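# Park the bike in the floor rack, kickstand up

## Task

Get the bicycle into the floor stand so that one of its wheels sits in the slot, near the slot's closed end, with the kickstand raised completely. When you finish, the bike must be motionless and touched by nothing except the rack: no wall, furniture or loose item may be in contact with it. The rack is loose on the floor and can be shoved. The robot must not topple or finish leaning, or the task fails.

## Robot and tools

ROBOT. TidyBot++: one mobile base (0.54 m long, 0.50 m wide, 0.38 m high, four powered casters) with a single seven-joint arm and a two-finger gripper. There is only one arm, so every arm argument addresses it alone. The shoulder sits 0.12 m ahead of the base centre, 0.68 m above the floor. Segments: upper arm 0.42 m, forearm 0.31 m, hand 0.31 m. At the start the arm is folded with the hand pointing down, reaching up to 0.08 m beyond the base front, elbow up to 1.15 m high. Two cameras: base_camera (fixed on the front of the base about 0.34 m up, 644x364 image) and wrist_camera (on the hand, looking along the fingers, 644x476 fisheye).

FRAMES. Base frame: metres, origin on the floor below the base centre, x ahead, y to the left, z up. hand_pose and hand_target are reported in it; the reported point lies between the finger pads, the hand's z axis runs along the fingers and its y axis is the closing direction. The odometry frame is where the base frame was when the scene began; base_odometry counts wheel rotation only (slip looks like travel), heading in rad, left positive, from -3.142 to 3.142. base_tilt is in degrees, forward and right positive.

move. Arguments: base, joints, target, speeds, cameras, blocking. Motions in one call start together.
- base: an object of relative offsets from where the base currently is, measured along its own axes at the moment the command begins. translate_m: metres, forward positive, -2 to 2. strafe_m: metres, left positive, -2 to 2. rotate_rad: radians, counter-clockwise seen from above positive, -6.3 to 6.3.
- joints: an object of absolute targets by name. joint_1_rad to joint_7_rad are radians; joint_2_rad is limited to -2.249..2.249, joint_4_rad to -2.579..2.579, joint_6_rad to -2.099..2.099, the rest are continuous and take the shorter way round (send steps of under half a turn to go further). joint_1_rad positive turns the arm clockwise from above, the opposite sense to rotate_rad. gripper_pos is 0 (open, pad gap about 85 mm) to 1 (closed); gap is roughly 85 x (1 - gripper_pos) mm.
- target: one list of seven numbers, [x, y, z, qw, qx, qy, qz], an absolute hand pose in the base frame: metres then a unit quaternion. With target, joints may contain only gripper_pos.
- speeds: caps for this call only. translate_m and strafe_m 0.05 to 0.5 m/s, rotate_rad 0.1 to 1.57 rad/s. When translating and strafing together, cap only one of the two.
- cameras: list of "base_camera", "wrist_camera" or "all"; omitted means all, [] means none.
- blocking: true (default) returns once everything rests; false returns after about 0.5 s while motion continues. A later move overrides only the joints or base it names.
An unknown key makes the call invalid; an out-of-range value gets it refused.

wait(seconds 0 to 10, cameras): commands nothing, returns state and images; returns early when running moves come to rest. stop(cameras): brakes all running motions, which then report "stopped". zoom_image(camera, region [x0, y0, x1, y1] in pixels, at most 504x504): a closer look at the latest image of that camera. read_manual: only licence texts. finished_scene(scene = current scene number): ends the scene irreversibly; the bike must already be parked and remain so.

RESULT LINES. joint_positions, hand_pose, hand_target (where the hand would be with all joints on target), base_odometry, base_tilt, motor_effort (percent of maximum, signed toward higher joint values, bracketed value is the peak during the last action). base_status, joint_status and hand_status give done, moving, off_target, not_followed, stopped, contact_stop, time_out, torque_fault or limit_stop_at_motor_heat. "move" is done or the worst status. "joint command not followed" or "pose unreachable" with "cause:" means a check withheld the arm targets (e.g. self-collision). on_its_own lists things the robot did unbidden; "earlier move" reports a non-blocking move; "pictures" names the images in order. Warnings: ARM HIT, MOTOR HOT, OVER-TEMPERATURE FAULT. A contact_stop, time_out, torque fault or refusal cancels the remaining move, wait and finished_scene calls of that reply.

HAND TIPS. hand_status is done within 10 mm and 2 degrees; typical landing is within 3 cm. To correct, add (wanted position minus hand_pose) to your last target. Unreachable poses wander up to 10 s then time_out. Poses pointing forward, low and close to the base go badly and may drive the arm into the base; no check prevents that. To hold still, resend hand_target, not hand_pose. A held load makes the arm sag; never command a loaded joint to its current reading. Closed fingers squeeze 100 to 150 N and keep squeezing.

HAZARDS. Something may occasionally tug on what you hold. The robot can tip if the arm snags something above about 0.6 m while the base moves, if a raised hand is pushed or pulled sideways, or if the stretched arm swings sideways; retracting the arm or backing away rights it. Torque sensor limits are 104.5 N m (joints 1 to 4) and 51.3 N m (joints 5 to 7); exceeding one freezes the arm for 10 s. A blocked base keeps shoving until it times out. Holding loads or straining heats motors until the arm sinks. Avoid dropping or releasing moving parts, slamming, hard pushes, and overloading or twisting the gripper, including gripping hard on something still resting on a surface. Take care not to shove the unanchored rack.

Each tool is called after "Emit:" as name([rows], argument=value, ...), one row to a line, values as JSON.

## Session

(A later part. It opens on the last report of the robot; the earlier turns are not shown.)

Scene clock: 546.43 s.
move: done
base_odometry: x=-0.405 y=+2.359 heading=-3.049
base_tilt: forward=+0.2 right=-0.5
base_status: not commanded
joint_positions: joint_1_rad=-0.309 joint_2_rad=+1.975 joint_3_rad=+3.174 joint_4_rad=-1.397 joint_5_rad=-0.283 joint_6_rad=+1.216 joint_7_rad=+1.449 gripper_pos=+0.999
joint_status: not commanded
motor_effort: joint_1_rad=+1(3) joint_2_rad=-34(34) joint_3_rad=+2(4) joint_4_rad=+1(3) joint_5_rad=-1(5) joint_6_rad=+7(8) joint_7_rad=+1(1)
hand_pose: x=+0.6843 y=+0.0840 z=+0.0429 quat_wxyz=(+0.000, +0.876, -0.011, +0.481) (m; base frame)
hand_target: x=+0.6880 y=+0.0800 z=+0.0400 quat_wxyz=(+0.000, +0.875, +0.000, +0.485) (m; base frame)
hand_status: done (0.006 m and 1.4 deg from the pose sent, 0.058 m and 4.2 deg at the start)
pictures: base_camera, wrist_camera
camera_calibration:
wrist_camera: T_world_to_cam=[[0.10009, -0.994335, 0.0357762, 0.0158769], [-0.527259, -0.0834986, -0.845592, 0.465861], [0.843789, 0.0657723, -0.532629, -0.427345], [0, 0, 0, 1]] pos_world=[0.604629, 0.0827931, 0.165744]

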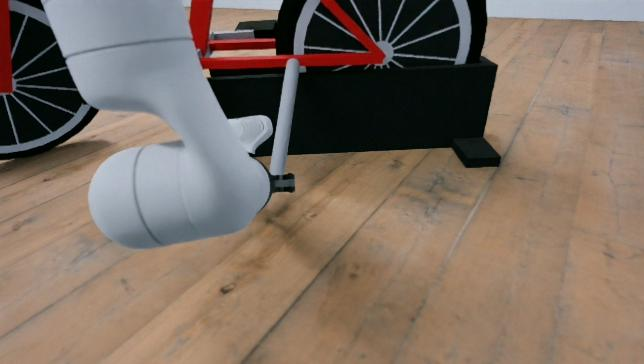

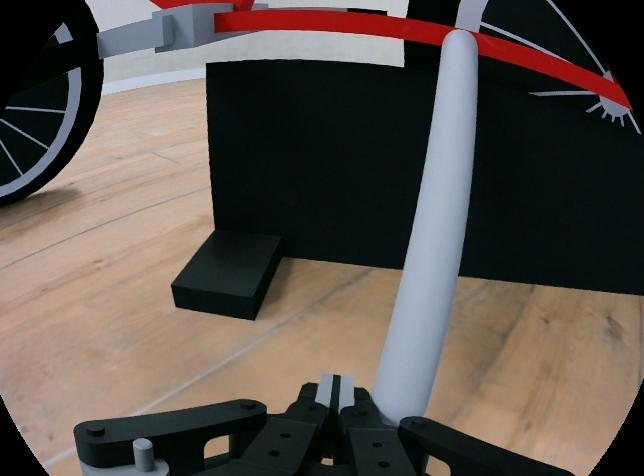

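Emit:
move(target=[0.684, 0.03, 0.042, 0.0, 0.875, 0.0, 0.485], cameras=["base_camera"])

Emit:
move(target=[0.682, -0.005, 0.046, 0.0, 0.875, 0.0, 0.485])

Scene clock: 548.13 s.
move: off_target
base_odometry: x=-0.405 y=+2.359 heading=-3.049
base_tilt: forward=+0.2 right=-0.5
base_status: not commanded
joint_positions: joint_1_rad=-0.203 joint_2_rad=+1.976 joint_3_rad=+3.160 joint_4_rad=-1.400 joint_5_rad=-0.098 joint_6_rad=+1.229 joint_7_rad=+1.449 gripper_pos=+0.999
joint_status: not commanded
motor_effort: joint_1_rad=+11(11) joint_2_rad=-32(33) joint_3_rad=+6(7) joint_4_rad=+2(3) joint_5_rad=-8(10) joint_6_rad=+6(8) joint_7_rad=+1(1)
hand_pose: x=+0.6875 y=+0.0820 z=+0.0411 quat_wxyz=(-0.039, +0.878, +0.006, +0.477) (m; base frame)
hand_target: x=+0.6840 y=+0.0300 z=+0.0420 quat_wxyz=(+0.000, +0.875, +0.000, +0.485) (m; base frame)
hand_status: off_target (0.052 m and 4.6 deg from the pose sent, 0.054 m and 1.4 deg at the start)
pictures: base_camera

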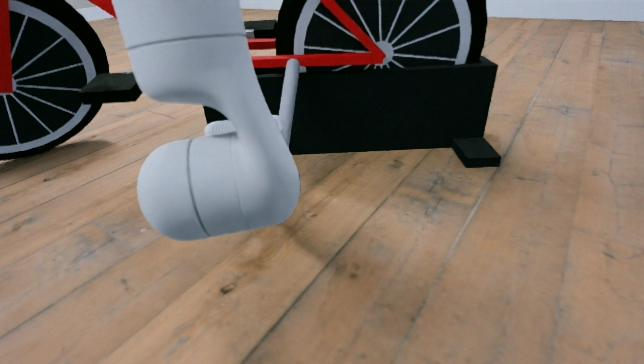

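Scene clock: 549.43 s.
move: off_target
base_odometry: x=-0.405 y=+2.359 heading=-3.049
base_tilt: forward=+0.2 right=-0.5
base_status: not commanded
joint_positions: joint_1_rad=-0.076 joint_2_rad=+1.976 joint_3_rad=+3.143 joint_4_rad=-1.404 joint_5_rad=+0.017 joint_6_rad=+1.248 joint_7_rad=+1.478 gripper_pos=+0.999
joint_status: not commanded
motor_effort: joint_1_rad=+11(15) joint_2_rad=-29(32) joint_3_rad=+6(8) joint_4_rad=-2(3) joint_5_rad=-9(12) joint_6_rad=+5(8) joint_7_rad=+1(1)
hand_pose: x=+0.6931 y=+0.0496 z=+0.0451 quat_wxyz=(-0.046, +0.875, -0.001, +0.482) (m; base frame)
hand_target: x=+0.6820 y=-0.0050 z=+0.0460 quat_wxyz=(+0.000, +0.875, +0.000, +0.485) (m; base frame)
hand_status: off_target (0.056 m and 5.3 deg from the pose sent, 0.087 m and 4.6 deg at the start)
pictures: base_camera, wrist_camera
camera_calibration:
wrist_camera: T_world_to_cam=[[0.163351, -0.985974, -0.0342205, -0.0603777], [-0.520286, -0.0566236, -0.852113, 0.463627], [0.838224, 0.156998, -0.522238, -0.432495], [0, 0, 0, 1]] pos_world=[0.613609, 0.0346222, 0.167131]

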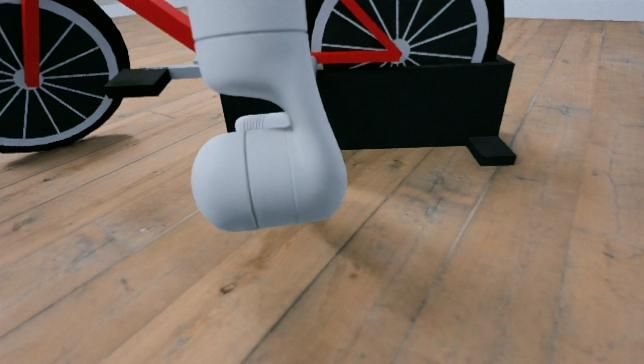

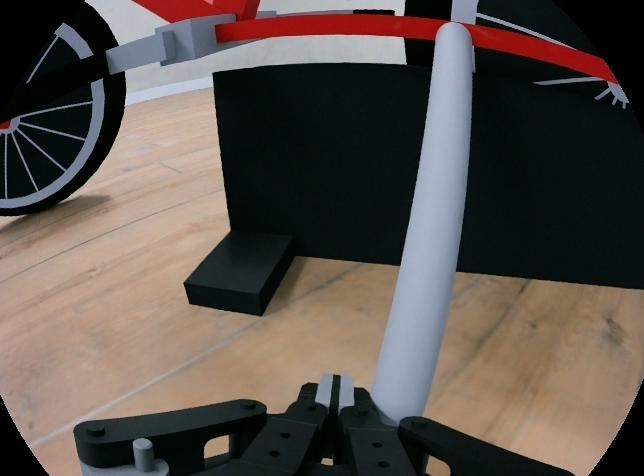

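Emit:
move(target=[0.62, 0.08, 0.12, 0.0, 0.875, 0.0, 0.485], cameras=[])

Emit:
move(joints={"gripper_pos": 0.2}, cameras=[])

Emit:
move(target=[0.61, 0.01, 0.12, 0.0, 0.875, 0.0, 0.485])

Scene clock: 555.17 s.
move: off_target
base_odometry: x=-0.405 y=+2.359 heading=-3.049
base_tilt: forward=+0.2 right=-0.5
base_status: not commanded
joint_positions: joint_1_rad=-0.377 joint_2_rad=+1.877 joint_3_rad=+3.177 joint_4_rad=-1.763 joint_5_rad=-0.268 joint_6_rad=+1.421 joint_7_rad=+1.407 gripper_pos=+0.999
joint_status: not commanded
motor_effort: joint_1_rad=+1(12) joint_2_rad=-30(34) joint_3_rad=+2(6) joint_4_rad=-4(5) joint_5_rad=-1(10) joint_6_rad=+7(8) joint_7_rad=+1(1)
hand_pose: x=+0.6099 y=+0.0923 z=+0.0987 quat_wxyz=(-0.001, +0.888, +0.030, +0.459) (m; base frame)
hand_target: x=+0.6200 y=+0.0800 z=+0.1200 quat_wxyz=(+0.000, +0.875, +0.000, +0.485) (m; base frame)
hand_status: off_target (0.027 m and 4.7 deg from the pose sent, 0.109 m and 5.3 deg at the start)
pictures: none
No camera images: "cameras" was empty.

Scene clock: 556.17 s.
move: done
base_odometry: x=-0.405 y=+2.359 heading=-3.049
base_tilt: forward=+0.2 right=-0.5
base_status: not commanded
joint_positions: joint_1_rad=-0.377 joint_2_rad=+1.877 joint_3_rad=+3.177 joint_4_rad=-1.764 joint_5_rad=-0.270 joint_6_rad=+1.421 joint_7_rad=+1.407 gripper_pos=+0.200
joint_status: all done
motor_effort: joint_1_rad=-1(1) joint_2_rad=-30(31) joint_3_rad=+1(2) joint_4_rad=-4(5) joint_5_rad=-1(2) joint_6_rad=+7(8) joint_7_rad=+1(1)
hand_pose: x=+0.6096 y=+0.0915 z=+0.0988 quat_wxyz=(+0.000, +0.888, +0.029, +0.459) (m; base frame)
hand_target: x=+0.6200 y=+0.0800 z=+0.1200 quat_wxyz=(+0.000, +0.875, +0.000, +0.485) (m; base frame)
hand_status: not commanded
pictures: none
No camera images: "cameras" was empty.

Scene clock: 557.60 s.
move: off_target
base_odometry: x=-0.405 y=+2.359 heading=-3.049
base_tilt: forward=+0.2 right=-0.5
base_status: not commanded
joint_positions: joint_1_rad=-0.077 joint_2_rad=+1.884 joint_3_rad=+3.177 joint_4_rad=-1.806 joint_5_rad=-0.096 joint_6_rad=+1.533 joint_7_rad=+1.445 gripper_pos=+0.200
joint_status: not commanded
motor_effort: joint_1_rad=+0(3) joint_2_rad=-29(30) joint_3_rad=+1(2) joint_4_rad=-4(5) joint_5_rad=-1(2) joint_6_rad=+8(8) joint_7_rad=+1(1)
hand_pose: x=+0.6155 y=-0.0042 z=+0.1132 quat_wxyz=(+0.006, +0.879, -0.033, +0.475) (m; base frame)
hand_target: x=+0.6100 y=+0.0100 z=+0.1200 quat_wxyz=(+0.000, +0.875, +0.000, +0.485) (m; base frame)
hand_status: off_target (0.017 m and 4.0 deg from the pose sent, 0.084 m and 4.7 deg at the start)
pictures: base_camera, wrist_camera
camera_calibration:
wrist_camera: T_world_to_cam=[[0.0577505, -0.998054, 0.0235037, -0.0399806], [-0.54117, -0.0510803, -0.839361, 0.489748], [0.838928, 0.035754, -0.543067, -0.321999], [0, 0, 0, 1]] pos_world=[0.537479, -0.00337366, 0.237148]

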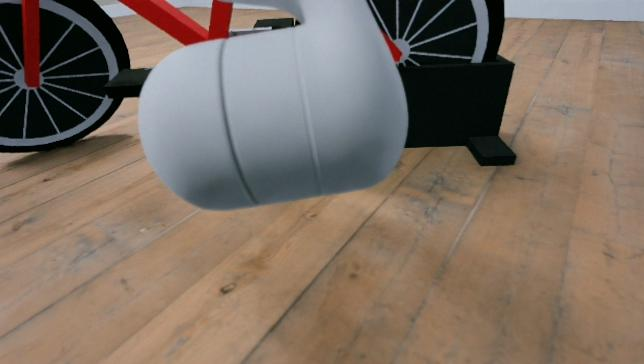

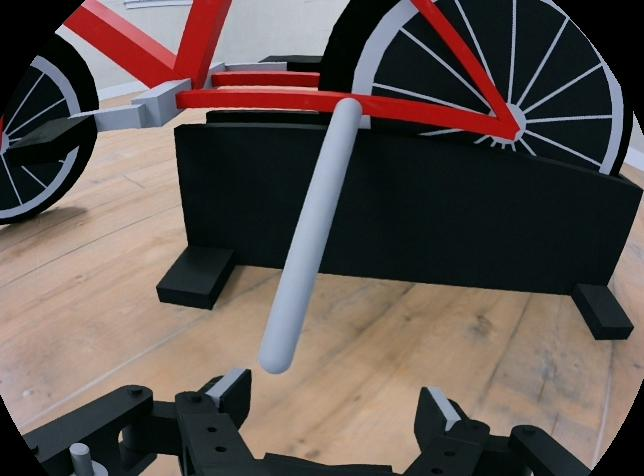

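Emit:
move(target=[0.64, 0.035, 0.095, 0.0, 0.875, 0.0, 0.485])

Scene clock: 559.20 s.
move: off_target
base_odometry: x=-0.405 y=+2.359 heading=-3.049
base_tilt: forward=+0.2 right=-0.5
base_status: not commanded
joint_positions: joint_1_rad=-0.165 joint_2_rad=+1.898 joint_3_rad=+3.177 joint_4_rad=-1.705 joint_5_rad=-0.107 joint_6_rad=+1.504 joint_7_rad=+1.445 gripper_pos=+0.200
joint_status: not commanded
motor_effort: joint_1_rad=+0(2) joint_2_rad=-31(31) joint_3_rad=+1(1) joint_4_rad=-2(4) joint_5_rad=+0(1) joint_6_rad=+8(8) joint_7_rad=+1(1)
hand_pose: x=+0.6452 y=+0.0422 z=+0.1097 quat_wxyz=(-0.017, +0.865, +0.001, +0.501) (m; base frame)
hand_target: x=+0.6400 y=+0.0350 z=+0.0950 quat_wxyz=(+0.000, +0.875, +0.000, +0.485) (m; base frame)
hand_status: off_target (0.017 m and 2.8 deg from the pose sent, 0.050 m and 4.0 deg at the start)
pictures: base_camera, wrist_camera
camera_calibration:
wrist_camera: T_world_to_cam=[[0.136057, -0.990413, 0.02388, -0.0462358], [-0.48559, -0.0876785, -0.869779, 0.474216], [0.863534, 0.106743, -0.492864, -0.374889], [0, 0, 0, 1]] pos_world=[0.560294, 0.0358029, 0.228798]

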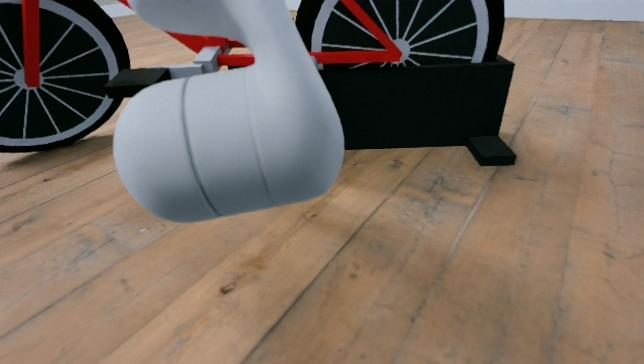

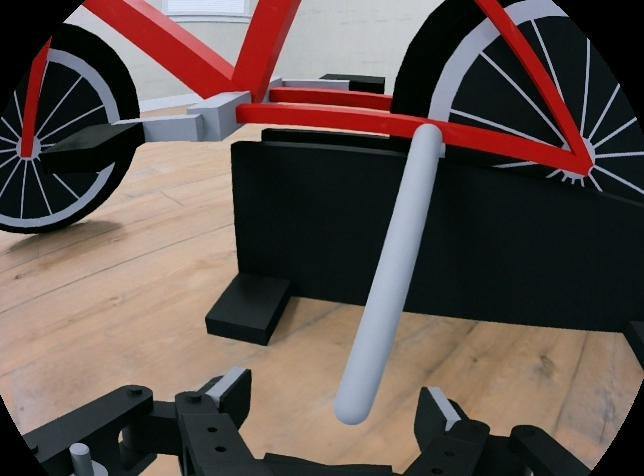

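Emit:
move(target=[0.672, 0.022, 0.058, 0.0, 0.875, 0.0, 0.485])

Scene clock: 560.70 s.
move: off_target
base_odometry: x=-0.405 y=+2.359 heading=-3.049
base_tilt: forward=+0.2 right=-0.5
base_status: not commanded
joint_positions: joint_1_rad=-0.112 joint_2_rad=+1.951 joint_3_rad=+3.177 joint_4_rad=-1.522 joint_5_rad=-0.107 joint_6_rad=+1.391 joint_7_rad=+1.446 gripper_pos=+0.200
joint_status: not commanded
motor_effort: joint_1_rad=+0(2) joint_2_rad=-31(33) joint_3_rad=+0(1) joint_4_rad=+0(3) joint_5_rad=-1(1) joint_6_rad=+7(8) joint_7_rad=+1(1)
hand_pose: x=+0.6786 y=+0.0190 z=+0.0773 quat_wxyz=(-0.009, +0.861, -0.026, +0.508) (m; base frame)
hand_target: x=+0.6720 y=+0.0220 z=+0.0580 quat_wxyz=(+0.000, +0.875, +0.000, +0.485) (m; base frame)
hand_status: off_target (0.021 m and 4.4 deg from the pose sent, 0.062 m and 2.8 deg at the start)
pictures: base_camera, wrist_camera
camera_calibration:
wrist_camera: T_world_to_cam=[[0.0810318, -0.996643, 0.011674, -0.0345676], [-0.475854, -0.0489754, -0.878159, 0.453558], [0.875783, 0.0656038, -0.478225, -0.425892], [0, 0, 0, 1]] pos_world=[0.591618, 0.0157017, 0.195028]

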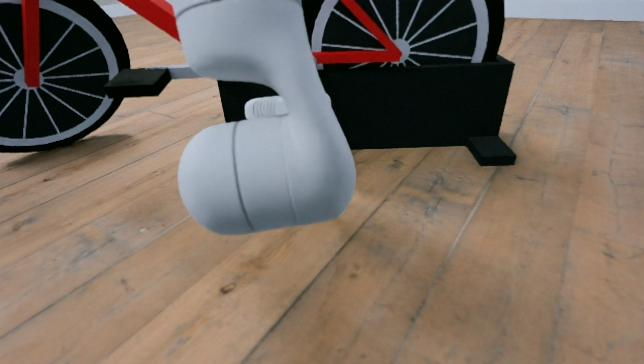

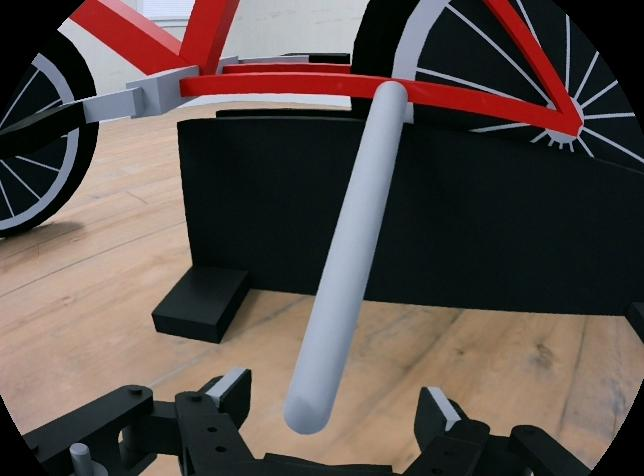

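Emit:
move(target=[0.684, 0.032, 0.04, 0.0, 0.875, 0.0, 0.485])

Scene clock: 562.23 s.
move: off_target
base_odometry: x=-0.405 y=+2.359 heading=-3.049
base_tilt: forward=+0.2 right=-0.5
base_status: not commanded
joint_positions: joint_1_rad=-0.125 joint_2_rad=+1.984 joint_3_rad=+3.177 joint_4_rad=-1.427 joint_5_rad=-0.107 joint_6_rad=+1.328 joint_7_rad=+1.446 gripper_pos=+0.200
joint_status: not commanded
motor_effort: joint_1_rad=+0(1) joint_2_rad=-32(33) joint_3_rad=+0(1) joint_4_rad=+1(1) joint_5_rad=+0(1) joint_6_rad=+8(9) joint_7_rad=+1(1)
hand_pose: x=+0.6919 y=+0.0289 z=+0.0587 quat_wxyz=(-0.015, +0.861, -0.023, +0.507) (m; base frame)
hand_target: x=+0.6840 y=+0.0320 z=+0.0400 quat_wxyz=(+0.000, +0.875, +0.000, +0.485) (m; base frame)
hand_status: off_target (0.021 m and 4.3 deg from the pose sent, 0.040 m and 4.4 deg at the start)
pictures: base_camera, wrist_camera
camera_calibration:
wrist_camera: T_world_to_cam=[[0.0930457, -0.99565, 0.00477007, -0.0335218], [-0.475722, -0.0486648, -0.878249, 0.443903], [0.874661, 0.079448, -0.47818, -0.44665], [0, 0, 0, 1]] pos_world=[0.604961, 0.023712, 0.176438]

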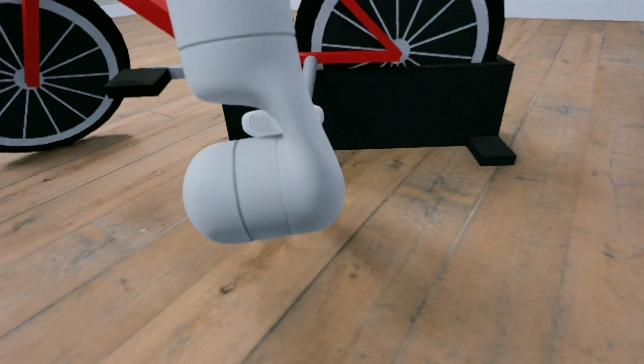

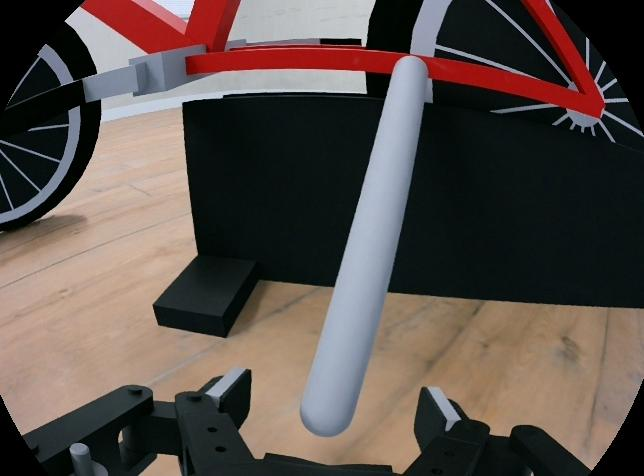

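Emit:
move(joints={"gripper_pos": 0.8})

Scene clock: 571.50 s.
move: done
base_odometry: x=-0.405 y=+2.359 heading=-3.049
base_tilt: forward=+0.2 right=-0.5
base_status: not commanded
joint_positions: joint_1_rad=-0.131 joint_2_rad=+1.998 joint_3_rad=+3.177 joint_4_rad=-1.425 joint_5_rad=-0.108 joint_6_rad=+1.311 joint_7_rad=+1.446 gripper_pos=+0.800
joint_status: all done
motor_effort: joint_1_rad=+0(5) joint_2_rad=-34(35) joint_3_rad=+0(3) joint_4_rad=+2(9) joint_5_rad=+1(4) joint_6_rad=+9(9) joint_7_rad=+1(2)
hand_pose: x=+0.6809 y=+0.0307 z=+0.0463 quat_wxyz=(-0.015, +0.869, -0.021, +0.495) (m; base frame)
hand_target: x=+0.6840 y=+0.0320 z=+0.0400 quat_wxyz=(+0.000, +0.875, +0.000, +0.485) (m; base frame)
hand_status: not commanded
pictures: base_camera, wrist_camera
camera_calibration:
wrist_camera: T_world_to_cam=[[0.0971898, -0.995257, 0.00425385, -0.0334735], [-0.501264, -0.0526415, -0.863691, 0.444749], [0.859819, 0.0818097, -0.504003, -0.431834], [0, 0, 0, 1]] pos_world=[0.597489, 0.0254257, 0.166622]

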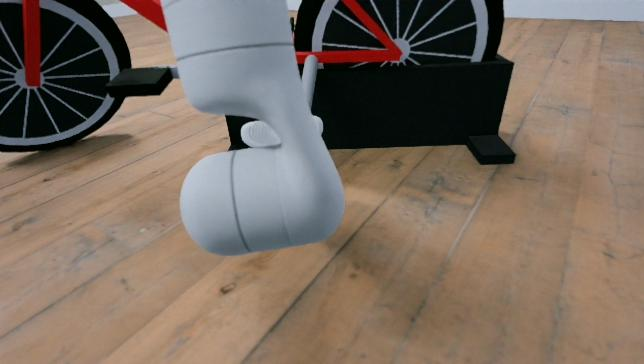

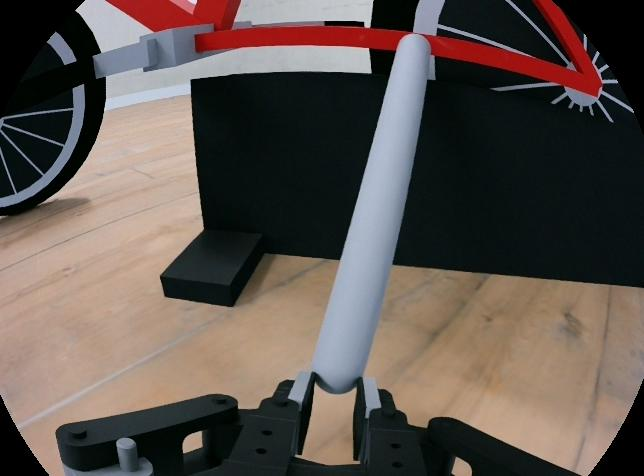

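Emit:
move(joints={"gripper_pos": 0.5}, cameras=[])

Emit:
move(target=[0.705, 0.028, 0.048, 0.0, 0.875, 0.0, 0.485])

Scene clock: 573.13 s.
move: done
base_odometry: x=-0.405 y=+2.359 heading=-3.049
base_tilt: forward=+0.2 right=-0.5
base_status: not commanded
joint_positions: joint_1_rad=-0.131 joint_2_rad=+1.998 joint_3_rad=+3.177 joint_4_rad=-1.423 joint_5_rad=-0.108 joint_6_rad=+1.311 joint_7_rad=+1.446 gripper_pos=+0.500
joint_status: all done
motor_effort: joint_1_rad=+0(1) joint_2_rad=-32(34) joint_3_rad=+0(1) joint_4_rad=+1(2) joint_5_rad=+0(1) joint_6_rad=+7(8) joint_7_rad=+1(1)
hand_pose: x=+0.6819 y=+0.0309 z=+0.0467 quat_wxyz=(-0.015, +0.868, -0.021, +0.495) (m; base frame)
hand_target: x=+0.6840 y=+0.0320 z=+0.0400 quat_wxyz=(+0.000, +0.875, +0.000, +0.485) (m; base frame)
hand_status: not commanded
pictures: none
No camera images: "cameras" was empty.

Scene clock: 573.90 s.
move: off_target
base_odometry: x=-0.405 y=+2.359 heading=-3.049
base_tilt: forward=+0.2 right=-0.5
base_status: not commanded
joint_positions: joint_1_rad=-0.119 joint_2_rad=+1.977 joint_3_rad=+3.177 joint_4_rad=-1.406 joint_5_rad=-0.108 joint_6_rad=+1.267 joint_7_rad=+1.450 gripper_pos=+0.500
joint_status: not commanded
motor_effort: joint_1_rad=+0(2) joint_2_rad=-32(34) joint_3_rad=+1(1) joint_4_rad=+1(2) joint_5_rad=-1(1) joint_6_rad=+7(8) joint_7_rad=+1(1)
hand_pose: x=+0.6962 y=+0.0259 z=+0.0500 quat_wxyz=(-0.012, +0.870, -0.026, +0.493) (m; base frame)
hand_target: x=+0.7050 y=+0.0280 z=+0.0480 quat_wxyz=(+0.000, +0.875, +0.000, +0.485) (m; base frame)
hand_status: off_target (0.009 m and 3.5 deg from the pose sent, 0.023 m and 3.2 deg at the start)
pictures: base_camera, wrist_camera
camera_calibration:
wrist_camera: T_world_to_cam=[[0.0853583, -0.996344, 0.00360196, -0.0314058], [-0.505208, -0.0463973, -0.861749, 0.457853], [0.858766, 0.0717377, -0.507321, -0.441603], [0, 0, 0, 1]] pos_world=[0.613225, 0.0216317, 0.170633]

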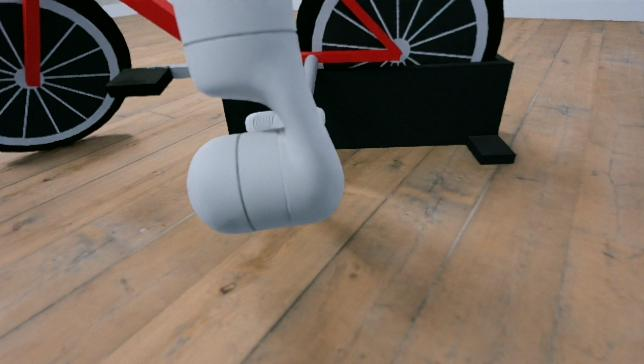

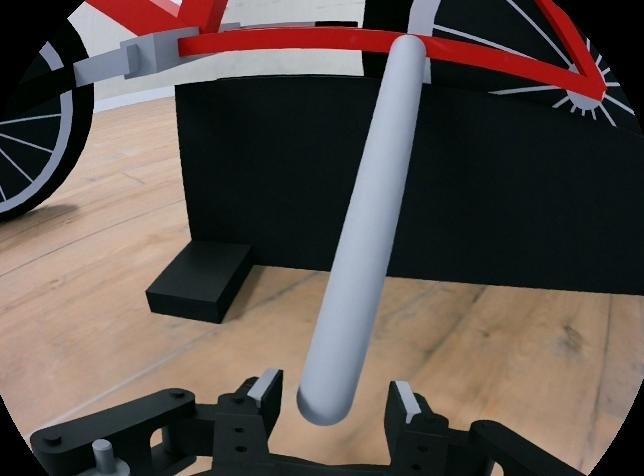

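Emit:
move(target=[0.714, 0.033, 0.052, -0.076, 0.872, -0.042, 0.483])

Scene clock: 576.03 s.
move: off_target
base_odometry: x=-0.405 y=+2.359 heading=-3.049
base_tilt: forward=+0.2 right=-0.5
base_status: not commanded
joint_positions: joint_1_rad=+0.041 joint_2_rad=+1.977 joint_3_rad=+3.099 joint_4_rad=-1.393 joint_5_rad=+0.094 joint_6_rad=+1.259 joint_7_rad=+1.450 gripper_pos=+0.500
joint_status: not commanded
motor_effort: joint_1_rad=+0(2) joint_2_rad=-33(34) joint_3_rad=-2(2) joint_4_rad=+2(2) joint_5_rad=+1(2) joint_6_rad=+8(8) joint_7_rad=+1(1)
hand_pose: x=+0.7021 y=+0.0203 z=+0.0513 quat_wxyz=(-0.064, +0.867, -0.053, +0.491) (m; base frame)
hand_target: x=+0.7140 y=+0.0330 z=+0.0520 quat_wxyz=(-0.076, +0.871, -0.042, +0.483) (m; base frame)
hand_status: off_target (0.017 m and 2.1 deg from the pose sent, 0.019 m and 7.7 deg at the start)
pictures: base_camera, wrist_camera
camera_calibration:
wrist_camera: T_world_to_cam=[[0.0910594, -0.989343, -0.113614, -0.0356569], [-0.504576, 0.052522, -0.861768, 0.45923], [0.858552, 0.135799, -0.494416, -0.447448], [0, 0, 0, 1]] pos_world=[0.61912, 0.00136628, 0.170473]

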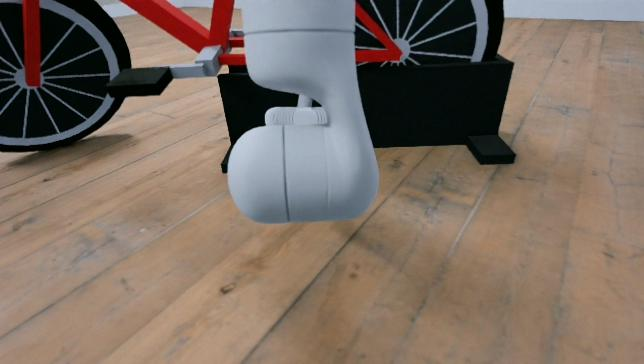

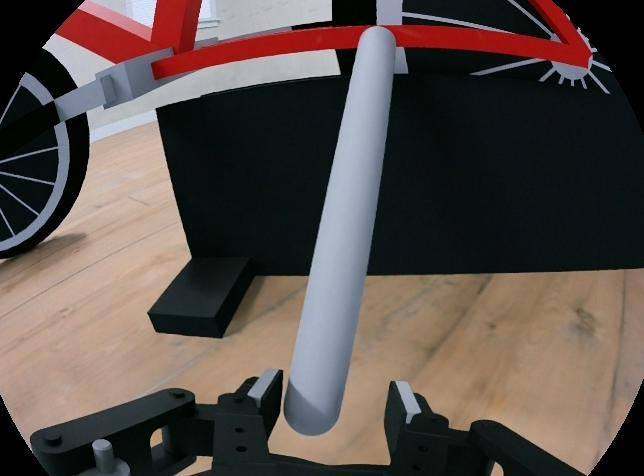

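Emit:
move(target=[0.716, 0.045, 0.052, -0.076, 0.872, -0.042, 0.483], cameras=[])

Emit:
move(joints={"gripper_pos": 0.85})

Scene clock: 577.17 s.
move: off_target
base_odometry: x=-0.405 y=+2.359 heading=-3.049
base_tilt: forward=+0.2 right=-0.5
base_status: not commanded
joint_positions: joint_1_rad=+0.015 joint_2_rad=+1.977 joint_3_rad=+3.097 joint_4_rad=-1.386 joint_5_rad=+0.094 joint_6_rad=+1.256 joint_7_rad=+1.450 gripper_pos=+0.500
joint_status: not commanded
motor_effort: joint_1_rad=+1(2) joint_2_rad=-33(34) joint_3_rad=-2(3) joint_4_rad=+1(2) joint_5_rad=+1(2) joint_6_rad=+8(8) joint_7_rad=+1(1)
hand_pose: x=+0.7043 y=+0.0360 z=+0.0520 quat_wxyz=(-0.071, +0.867, -0.042, +0.492) (m; base frame)
hand_target: x=+0.7160 y=+0.0450 z=+0.0520 quat_wxyz=(-0.076, +0.871, -0.042, +0.483) (m; base frame)
hand_status: off_target (0.015 m and 1.3 deg from the pose sent, 0.028 m and 2.1 deg at the start)
pictures: none
No camera images: "cameras" was empty.

Scene clock: 577.90 s.
move: off_target
base_odometry: x=-0.405 y=+2.359 heading=-3.049
base_tilt: forward=+0.2 right=-0.5
base_status: not commanded
joint_positions: joint_1_rad=+0.027 joint_2_rad=+1.977 joint_3_rad=+3.093 joint_4_rad=-1.386 joint_5_rad=+0.089 joint_6_rad=+1.252 joint_7_rad=+1.450 gripper_pos=+0.776
joint_status: gripper_pos off_target (ended at +0.776, target +0.850)
motor_effort: joint_1_rad=-3(7) joint_2_rad=-35(39) joint_3_rad=-3(5) joint_4_rad=+6(7) joint_5_rad=+5(7) joint_6_rad=+6(9) joint_7_rad=+3(3)
hand_pose: x=+0.7040 y=+0.0288 z=+0.0510 quat_wxyz=(-0.068, +0.867, -0.051, +0.490) (m; base frame)
hand_target: x=+0.7160 y=+0.0450 z=+0.0520 quat_wxyz=(-0.076, +0.871, -0.042, +0.483) (m; base frame)
hand_status: not commanded
pictures: base_camera, wrist_camera
camera_calibration:
wrist_camera: T_world_to_cam=[[0.0978992, -0.988267, -0.117239, -0.0321032], [-0.504944, 0.0521885, -0.861573, 0.459707], [0.857582, 0.143546, -0.49391, -0.450004], [0, 0, 0, 1]] pos_world=[0.621185, 0.00887853, 0.170046]

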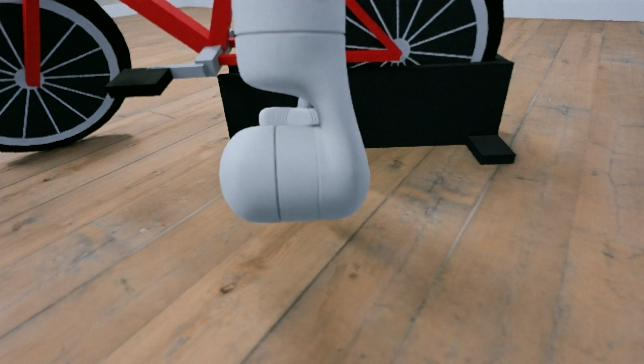

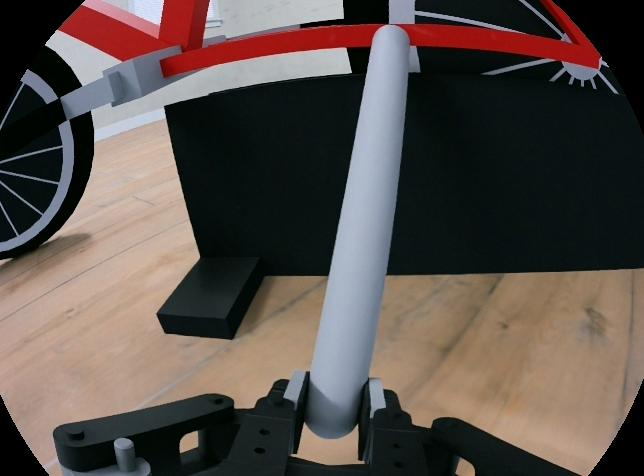

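Emit:
move(joints={"gripper_pos": 1.0}, cameras=[])

Emit:
move(target=[0.714, 0.012, 0.052, 0.076, 0.872, 0.042, 0.483])

Scene clock: 579.67 s.
move: off_target
base_odometry: x=-0.405 y=+2.359 heading=-3.049
base_tilt: forward=+0.2 right=-0.5
base_status: not commanded
joint_positions: joint_1_rad=+0.027 joint_2_rad=+1.977 joint_3_rad=+3.093 joint_4_rad=-1.386 joint_5_rad=+0.089 joint_6_rad=+1.252 joint_7_rad=+1.450 gripper_pos=+0.776
joint_status: gripper_pos off_target (ended at +0.776, target +1.000)
motor_effort: joint_1_rad=-3(3) joint_2_rad=-37(37) joint_3_rad=-2(2) joint_4_rad=+6(7) joint_5_rad=+4(4) joint_6_rad=+7(7) joint_7_rad=+3(3)
hand_pose: x=+0.7040 y=+0.0288 z=+0.0509 quat_wxyz=(-0.068, +0.867, -0.051, +0.490) (m; base frame)
hand_target: x=+0.7160 y=+0.0450 z=+0.0520 quat_wxyz=(-0.076, +0.871, -0.042, +0.483) (m; base frame)
hand_status: not commanded
pictures: none
No camera images: "cameras" was empty.

Scene clock: 581.27 s.
move: off_target
base_odometry: x=-0.405 y=+2.359 heading=-3.049
base_tilt: forward=+0.2 right=-0.5
base_status: not commanded
joint_positions: joint_1_rad=-0.222 joint_2_rad=+1.974 joint_3_rad=+3.225 joint_4_rad=-1.381 joint_5_rad=-0.253 joint_6_rad=+1.206 joint_7_rad=+1.473 gripper_pos=+0.776
joint_status: not commanded
motor_effort: joint_1_rad=+0(4) joint_2_rad=-33(36) joint_3_rad=+6(6) joint_4_rad=+0(6) joint_5_rad=-1(4) joint_6_rad=+8(10) joint_7_rad=+6(7)
hand_pose: x=+0.7021 y=+0.0277 z=+0.0474 quat_wxyz=(+0.030, +0.872, -0.009, +0.488) (m; base frame)
hand_target: x=+0.7140 y=+0.0120 z=+0.0520 quat_wxyz=(+0.076, +0.871, +0.042, +0.483) (m; base frame)
hand_status: off_target (0.020 m and 7.8 deg from the pose sent, 0.020 m and 19.6 deg at the start)
pictures: base_camera, wrist_camera
camera_calibration:
wrist_camera: T_world_to_cam=[[0.0749266, -0.992891, 0.0924872, -0.0271014], [-0.516557, -0.11798, -0.848086, 0.467923], [0.852969, 0.0157693, -0.521724, -0.441851], [0, 0, 0, 1]] pos_world=[0.620625, 0.0352644, 0.168821]

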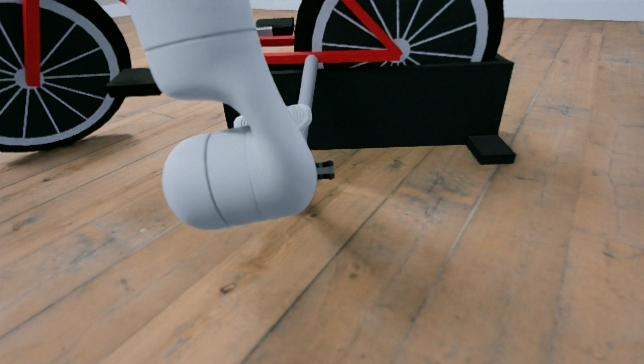

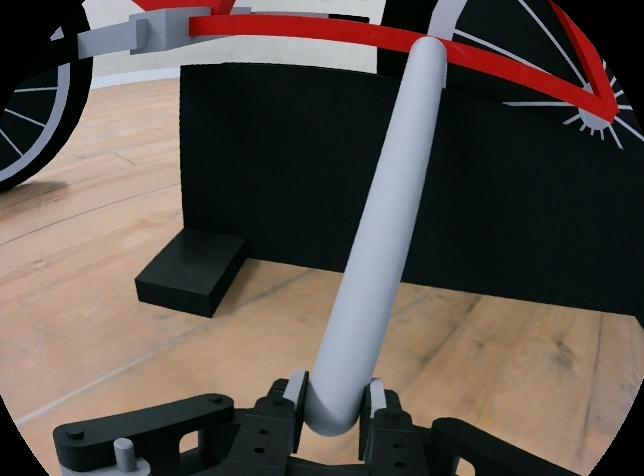

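Emit:
move(target=[0.714, -0.02, 0.052, 0.114, 0.868, 0.063, 0.481])

Scene clock: 582.43 s.
move: off_target
base_odometry: x=-0.405 y=+2.359 heading=-3.049
base_tilt: forward=+0.2 right=-0.5
base_status: not commanded
joint_positions: joint_1_rad=-0.230 joint_2_rad=+1.981 joint_3_rad=+3.253 joint_4_rad=-1.381 joint_5_rad=-0.273 joint_6_rad=+1.203 joint_7_rad=+1.530 gripper_pos=+0.776
joint_status: not commanded
motor_effort: joint_1_rad=+5(5) joint_2_rad=-35(36) joint_3_rad=+9(9) joint_4_rad=+4(5) joint_5_rad=-3(3) joint_6_rad=+7(10) joint_7_rad=+6(7)
hand_pose: x=+0.7003 y=+0.0159 z=+0.0458 quat_wxyz=(+0.058, +0.872, +0.023, +0.486) (m; base frame)
hand_target: x=+0.7140 y=-0.0200 z=+0.0520 quat_wxyz=(+0.114, +0.867, +0.063, +0.481) (m; base frame)
hand_status: off_target (0.039 m and 7.9 deg from the pose sent, 0.049 m and 12.7 deg at the start)
pictures: base_camera, wrist_camera
camera_calibration:
wrist_camera: T_world_to_cam=[[0.103875, -0.980051, 0.169441, -0.0625076], [-0.516646, -0.198744, -0.832813, 0.46487], [0.849875, -0.00103225, -0.526984, -0.438283], [0, 0, 0, 1]] pos_world=[0.619152, 0.0306771, 0.166773]

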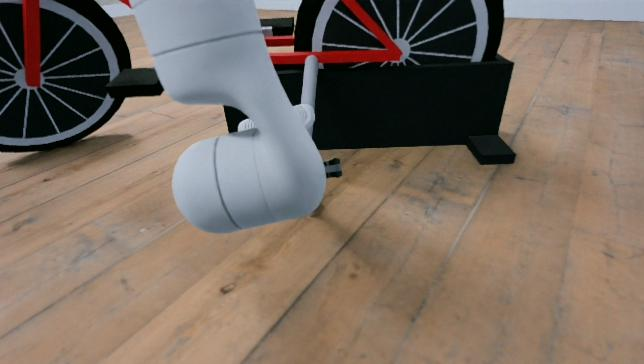

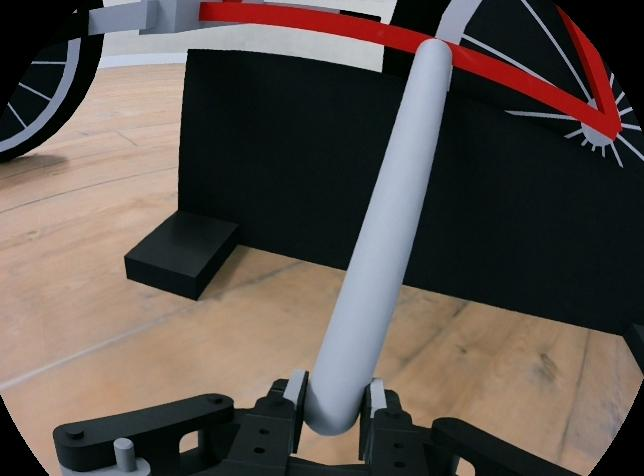

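Emit:
move(target=[0.714, -0.045, 0.056, 0.172, 0.858, 0.095, 0.476])

Emit:
move(target=[0.714, -0.07, 0.065, 0.226, 0.845, 0.126, 0.468])

Scene clock: 583.90 s.
move: off_target
base_odometry: x=-0.405 y=+2.359 heading=-3.049
base_tilt: forward=+0.2 right=-0.5
base_status: not commanded
joint_positions: joint_1_rad=-0.280 joint_2_rad=+1.997 joint_3_rad=+3.318 joint_4_rad=-1.379 joint_5_rad=-0.379 joint_6_rad=+1.182 joint_7_rad=+1.610 gripper_pos=+0.776
joint_status: not commanded
motor_effort: joint_1_rad=+3(5) joint_2_rad=-35(36) joint_3_rad=+11(11) joint_4_rad=+1(4) joint_5_rad=-5(5) joint_6_rad=+9(10) joint_7_rad=+5(7)
hand_pose: x=+0.6965 y=-0.0101 z=+0.0453 quat_wxyz=(+0.119, +0.867, +0.064, +0.480) (m; base frame)
hand_target: x=+0.7140 y=-0.0450 z=+0.0560 quat_wxyz=(+0.172, +0.857, +0.095, +0.476) (m; base frame)
hand_status: off_target (0.041 m and 7.1 deg from the pose sent, 0.063 m and 15.6 deg at the start)
pictures: base_camera, wrist_camera
camera_calibration:
wrist_camera: T_world_to_cam=[[0.116569, -0.943269, 0.310895, -0.102392], [-0.520172, -0.324646, -0.789953, 0.456619], [0.846069, -0.069635, -0.528506, -0.433287], [0, 0, 0, 1]] pos_world=[0.616047, 0.0214842, 0.163546]

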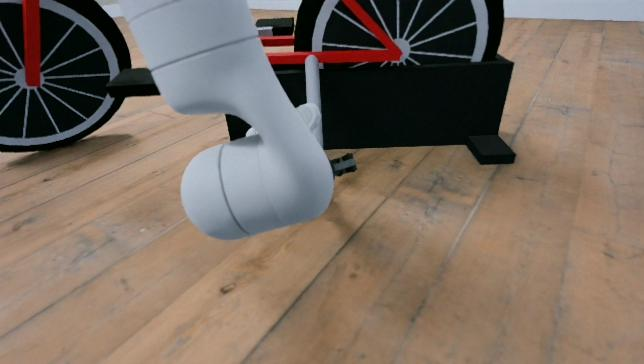

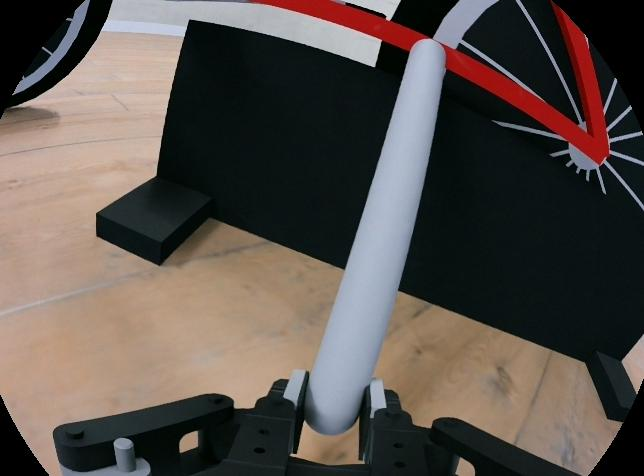

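Scene clock: 584.67 s.
move: off_target
base_odometry: x=-0.405 y=+2.359 heading=-3.049
base_tilt: forward=+0.2 right=-0.5
base_status: not commanded
joint_positions: joint_1_rad=-0.310 joint_2_rad=+2.012 joint_3_rad=+3.380 joint_4_rad=-1.379 joint_5_rad=-0.471 joint_6_rad=+1.160 joint_7_rad=+1.693 gripper_pos=+0.776
joint_status: not commanded
motor_effort: joint_1_rad=+3(5) joint_2_rad=-35(37) joint_3_rad=+11(11) joint_4_rad=-1(2) joint_5_rad=-5(5) joint_6_rad=+11(11) joint_7_rad=+4(5)
hand_pose: x=+0.6942 y=-0.0415 z=+0.0487 quat_wxyz=(+0.179, +0.858, +0.100, +0.470) (m; base frame)
hand_target: x=+0.7140 y=-0.0700 z=+0.0650 quat_wxyz=(+0.226, +0.845, +0.126, +0.468) (m; base frame)
hand_status: off_target (0.038 m and 6.4 deg from the pose sent, 0.065 m and 14.5 deg at the start)
pictures: base_camera, wrist_camera
camera_calibration:
wrist_camera: T_world_to_cam=[[0.124271, -0.889411, 0.439891, -0.142227], [-0.52622, -0.434924, -0.730708, 0.444643], [0.841219, -0.140674, -0.522075, -0.431655], [0, 0, 0, 1]] pos_world=[0.614771, 0.00616481, 0.162112]

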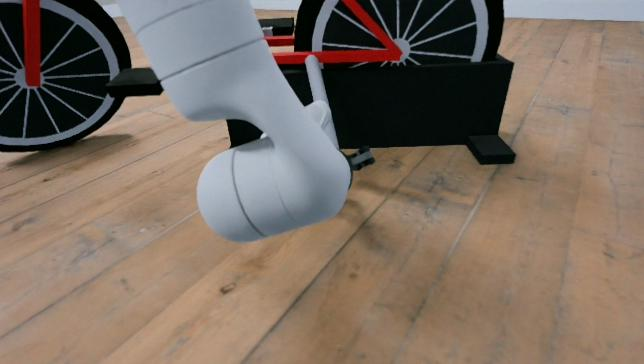

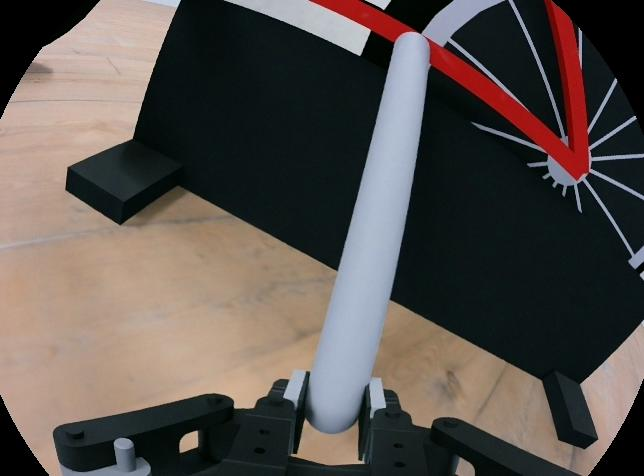

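Emit:
move(target=[0.716, -0.085, 0.07, 0.299, 0.8225, 0.166, 0.456], cameras=["base_camera"])

Emit:
move(target=[0.716, -0.105, 0.084, 0.37, 0.793, 0.205, 0.439])

Scene clock: 587.07 s.
move: off_target
base_odometry: x=-0.405 y=+2.359 heading=-3.049
base_tilt: forward=+0.2 right=-0.5
base_status: not commanded
joint_positions: joint_1_rad=-0.378 joint_2_rad=+2.053 joint_3_rad=+3.438 joint_4_rad=-1.327 joint_5_rad=-0.648 joint_6_rad=+1.119 joint_7_rad=+1.842 gripper_pos=+0.776
joint_status: not commanded
motor_effort: joint_1_rad=+2(4) joint_2_rad=-35(36) joint_3_rad=+12(12) joint_4_rad=-2(3) joint_5_rad=-5(6) joint_6_rad=+11(12) joint_7_rad=+4(4)
hand_pose: x=+0.6960 y=-0.0642 z=+0.0514 quat_wxyz=(+0.258, +0.838, +0.142, +0.460) (m; base frame)
hand_target: x=+0.7160 y=-0.0850 z=+0.0700 quat_wxyz=(+0.299, +0.822, +0.166, +0.456) (m; base frame)
hand_status: off_target (0.034 m and 5.8 deg from the pose sent, 0.053 m and 16.3 deg at the start)
pictures: base_camera

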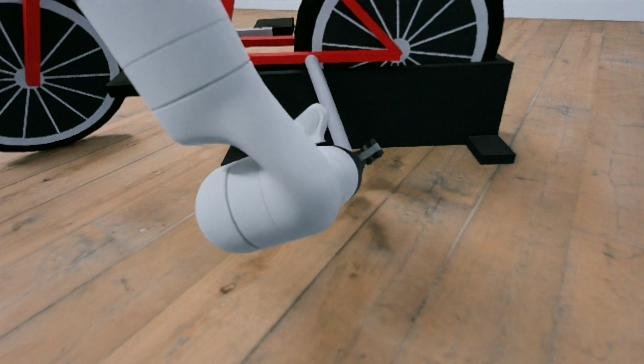

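Scene clock: 588.03 s.
move: off_target
base_odometry: x=-0.405 y=+2.359 heading=-3.049
base_tilt: forward=+0.2 right=-0.5
base_status: not commanded
joint_positions: joint_1_rad=-0.399 joint_2_rad=+2.081 joint_3_rad=+3.486 joint_4_rad=-1.285 joint_5_rad=-0.785 joint_6_rad=+1.099 joint_7_rad=+2.024 gripper_pos=+0.776
joint_status: not commanded
motor_effort: joint_1_rad=+0(2) joint_2_rad=-34(36) joint_3_rad=+11(12) joint_4_rad=-4(5) joint_5_rad=-6(6) joint_6_rad=+14(15) joint_7_rad=+3(4)
hand_pose: x=+0.6998 y=-0.0949 z=+0.0617 quat_wxyz=(+0.336, +0.812, +0.183, +0.441) (m; base frame)
hand_target: x=+0.7160 y=-0.1050 z=+0.0840 quat_wxyz=(+0.370, +0.793, +0.205, +0.439) (m; base frame)
hand_status: off_target (0.029 m and 5.1 deg from the pose sent, 0.056 m and 15.8 deg at the start)
pictures: base_camera, wrist_camera
camera_calibration:
wrist_camera: T_world_to_cam=[[0.120891, -0.669743, 0.732687, -0.190949], [-0.532881, -0.666518, -0.521336, 0.403625], [0.83751, -0.32741, -0.437469, -0.457398], [0, 0, 0, 1]] pos_world=[0.621243, -0.0086201, 0.150232]

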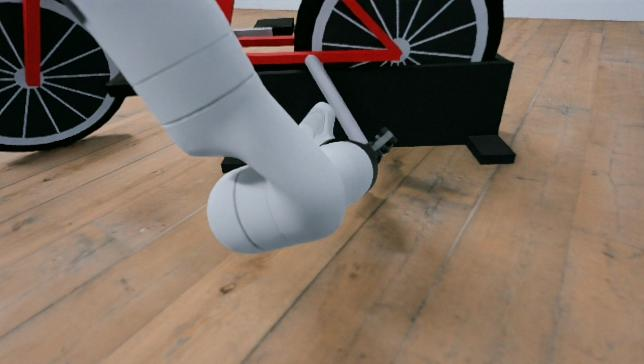

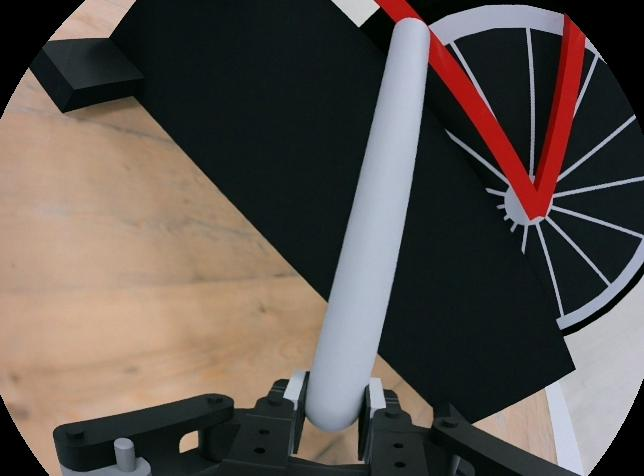

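Emit:
move(target=[0.716, -0.122, 0.112, 0.448, 0.751, 0.248, 0.416])

Scene clock: 589.63 s.
move: off_target
base_odometry: x=-0.405 y=+2.359 heading=-3.049
base_tilt: forward=+0.2 right=-0.5
base_status: not commanded
joint_positions: joint_1_rad=-0.418 joint_2_rad=+2.090 joint_3_rad=+3.521 joint_4_rad=-1.287 joint_5_rad=-0.926 joint_6_rad=+1.103 joint_7_rad=+2.239 gripper_pos=+0.780
joint_status: not commanded
motor_effort: joint_1_rad=-2(4) joint_2_rad=-35(36) joint_3_rad=+9(12) joint_4_rad=-2(7) joint_5_rad=-4(7) joint_6_rad=+12(17) joint_7_rad=+1(4)
hand_pose: x=+0.6945 y=-0.1276 z=+0.0831 quat_wxyz=(+0.423, +0.779, +0.229, +0.403) (m; base frame)
hand_target: x=+0.7160 y=-0.1220 z=+0.1120 quat_wxyz=(+0.448, +0.751, +0.248, +0.416) (m; base frame)
hand_status: off_target (0.036 m and 5.0 deg from the pose sent, 0.059 m and 16.7 deg at the start)
pictures: base_camera, wrist_camera
camera_calibration:
wrist_camera: T_world_to_cam=[[0.137082, -0.496647, 0.857059, -0.227435], [-0.558078, -0.753561, -0.347411, 0.382132], [0.818387, -0.430682, -0.380467, -0.458967], [0, 0, 0, 1]] pos_world=[0.620049, -0.0226641, 0.153061]

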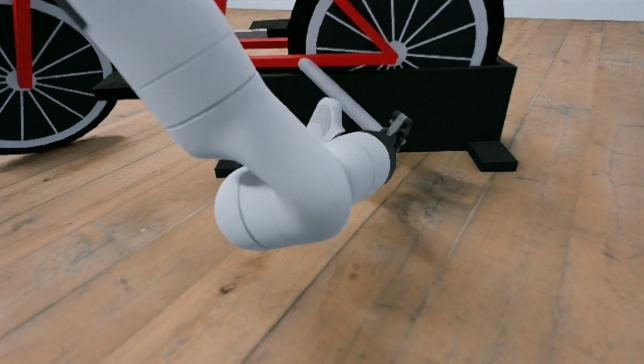

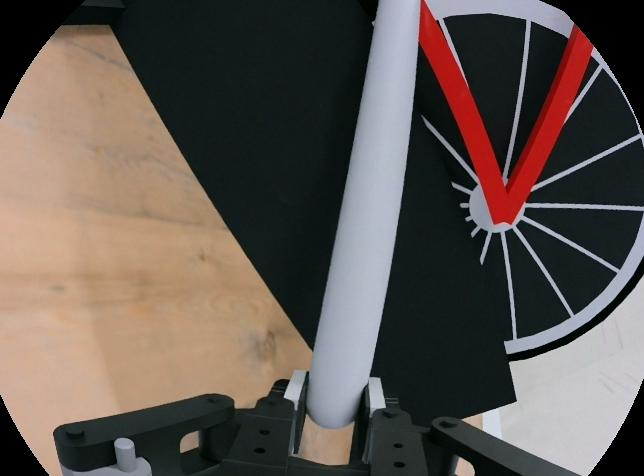

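Emit:
move(target=[0.722, -0.132, 0.15, 0.535, 0.693, 0.297, 0.384])

Scene clock: 591.20 s.
move: off_target
base_odometry: x=-0.405 y=+2.359 heading=-3.049
base_tilt: forward=+0.2 right=-0.6
base_status: not commanded
joint_positions: joint_1_rad=-0.415 joint_2_rad=+2.083 joint_3_rad=+3.562 joint_4_rad=-1.287 joint_5_rad=-1.049 joint_6_rad=+1.167 joint_7_rad=+2.494 gripper_pos=+0.783
joint_status: not commanded
motor_effort: joint_1_rad=-6(8) joint_2_rad=-31(33) joint_3_rad=+5(10) joint_4_rad=+0(6) joint_5_rad=+0(5) joint_6_rad=+8(15) joint_7_rad=-1(3)
hand_pose: x=+0.7030 y=-0.1596 z=+0.1304 quat_wxyz=(+0.524, +0.717, +0.279, +0.365) (m; base frame)
hand_target: x=+0.7220 y=-0.1320 z=+0.1500 quat_wxyz=(+0.534, +0.692, +0.297, +0.384) (m; base frame)
hand_status: off_target (0.039 m and 4.2 deg from the pose sent, 0.072 m and 18.1 deg at the start)
pictures: base_camera, wrist_camera
camera_calibration:
wrist_camera: T_world_to_cam=[[0.14006, -0.253248, 0.957209, -0.261268], [-0.564066, -0.814936, -0.133072, 0.345647], [0.813764, -0.521291, -0.256989, -0.488995], [0, 0, 0, 1]] pos_world=[0.629488, -0.0393938, 0.170417]

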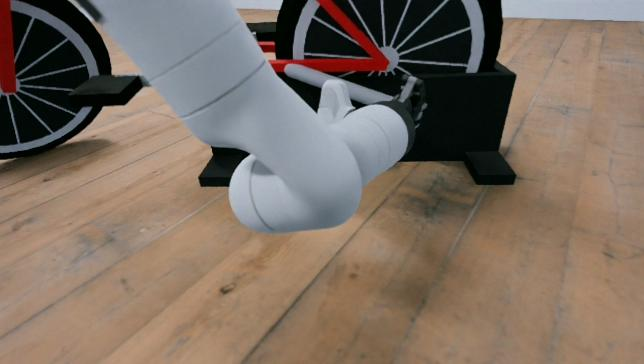

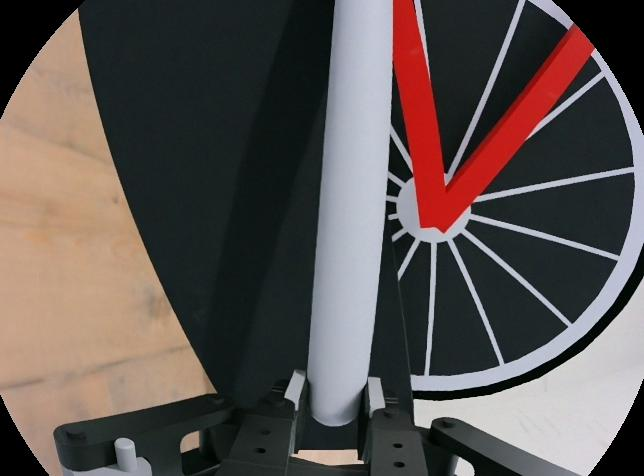

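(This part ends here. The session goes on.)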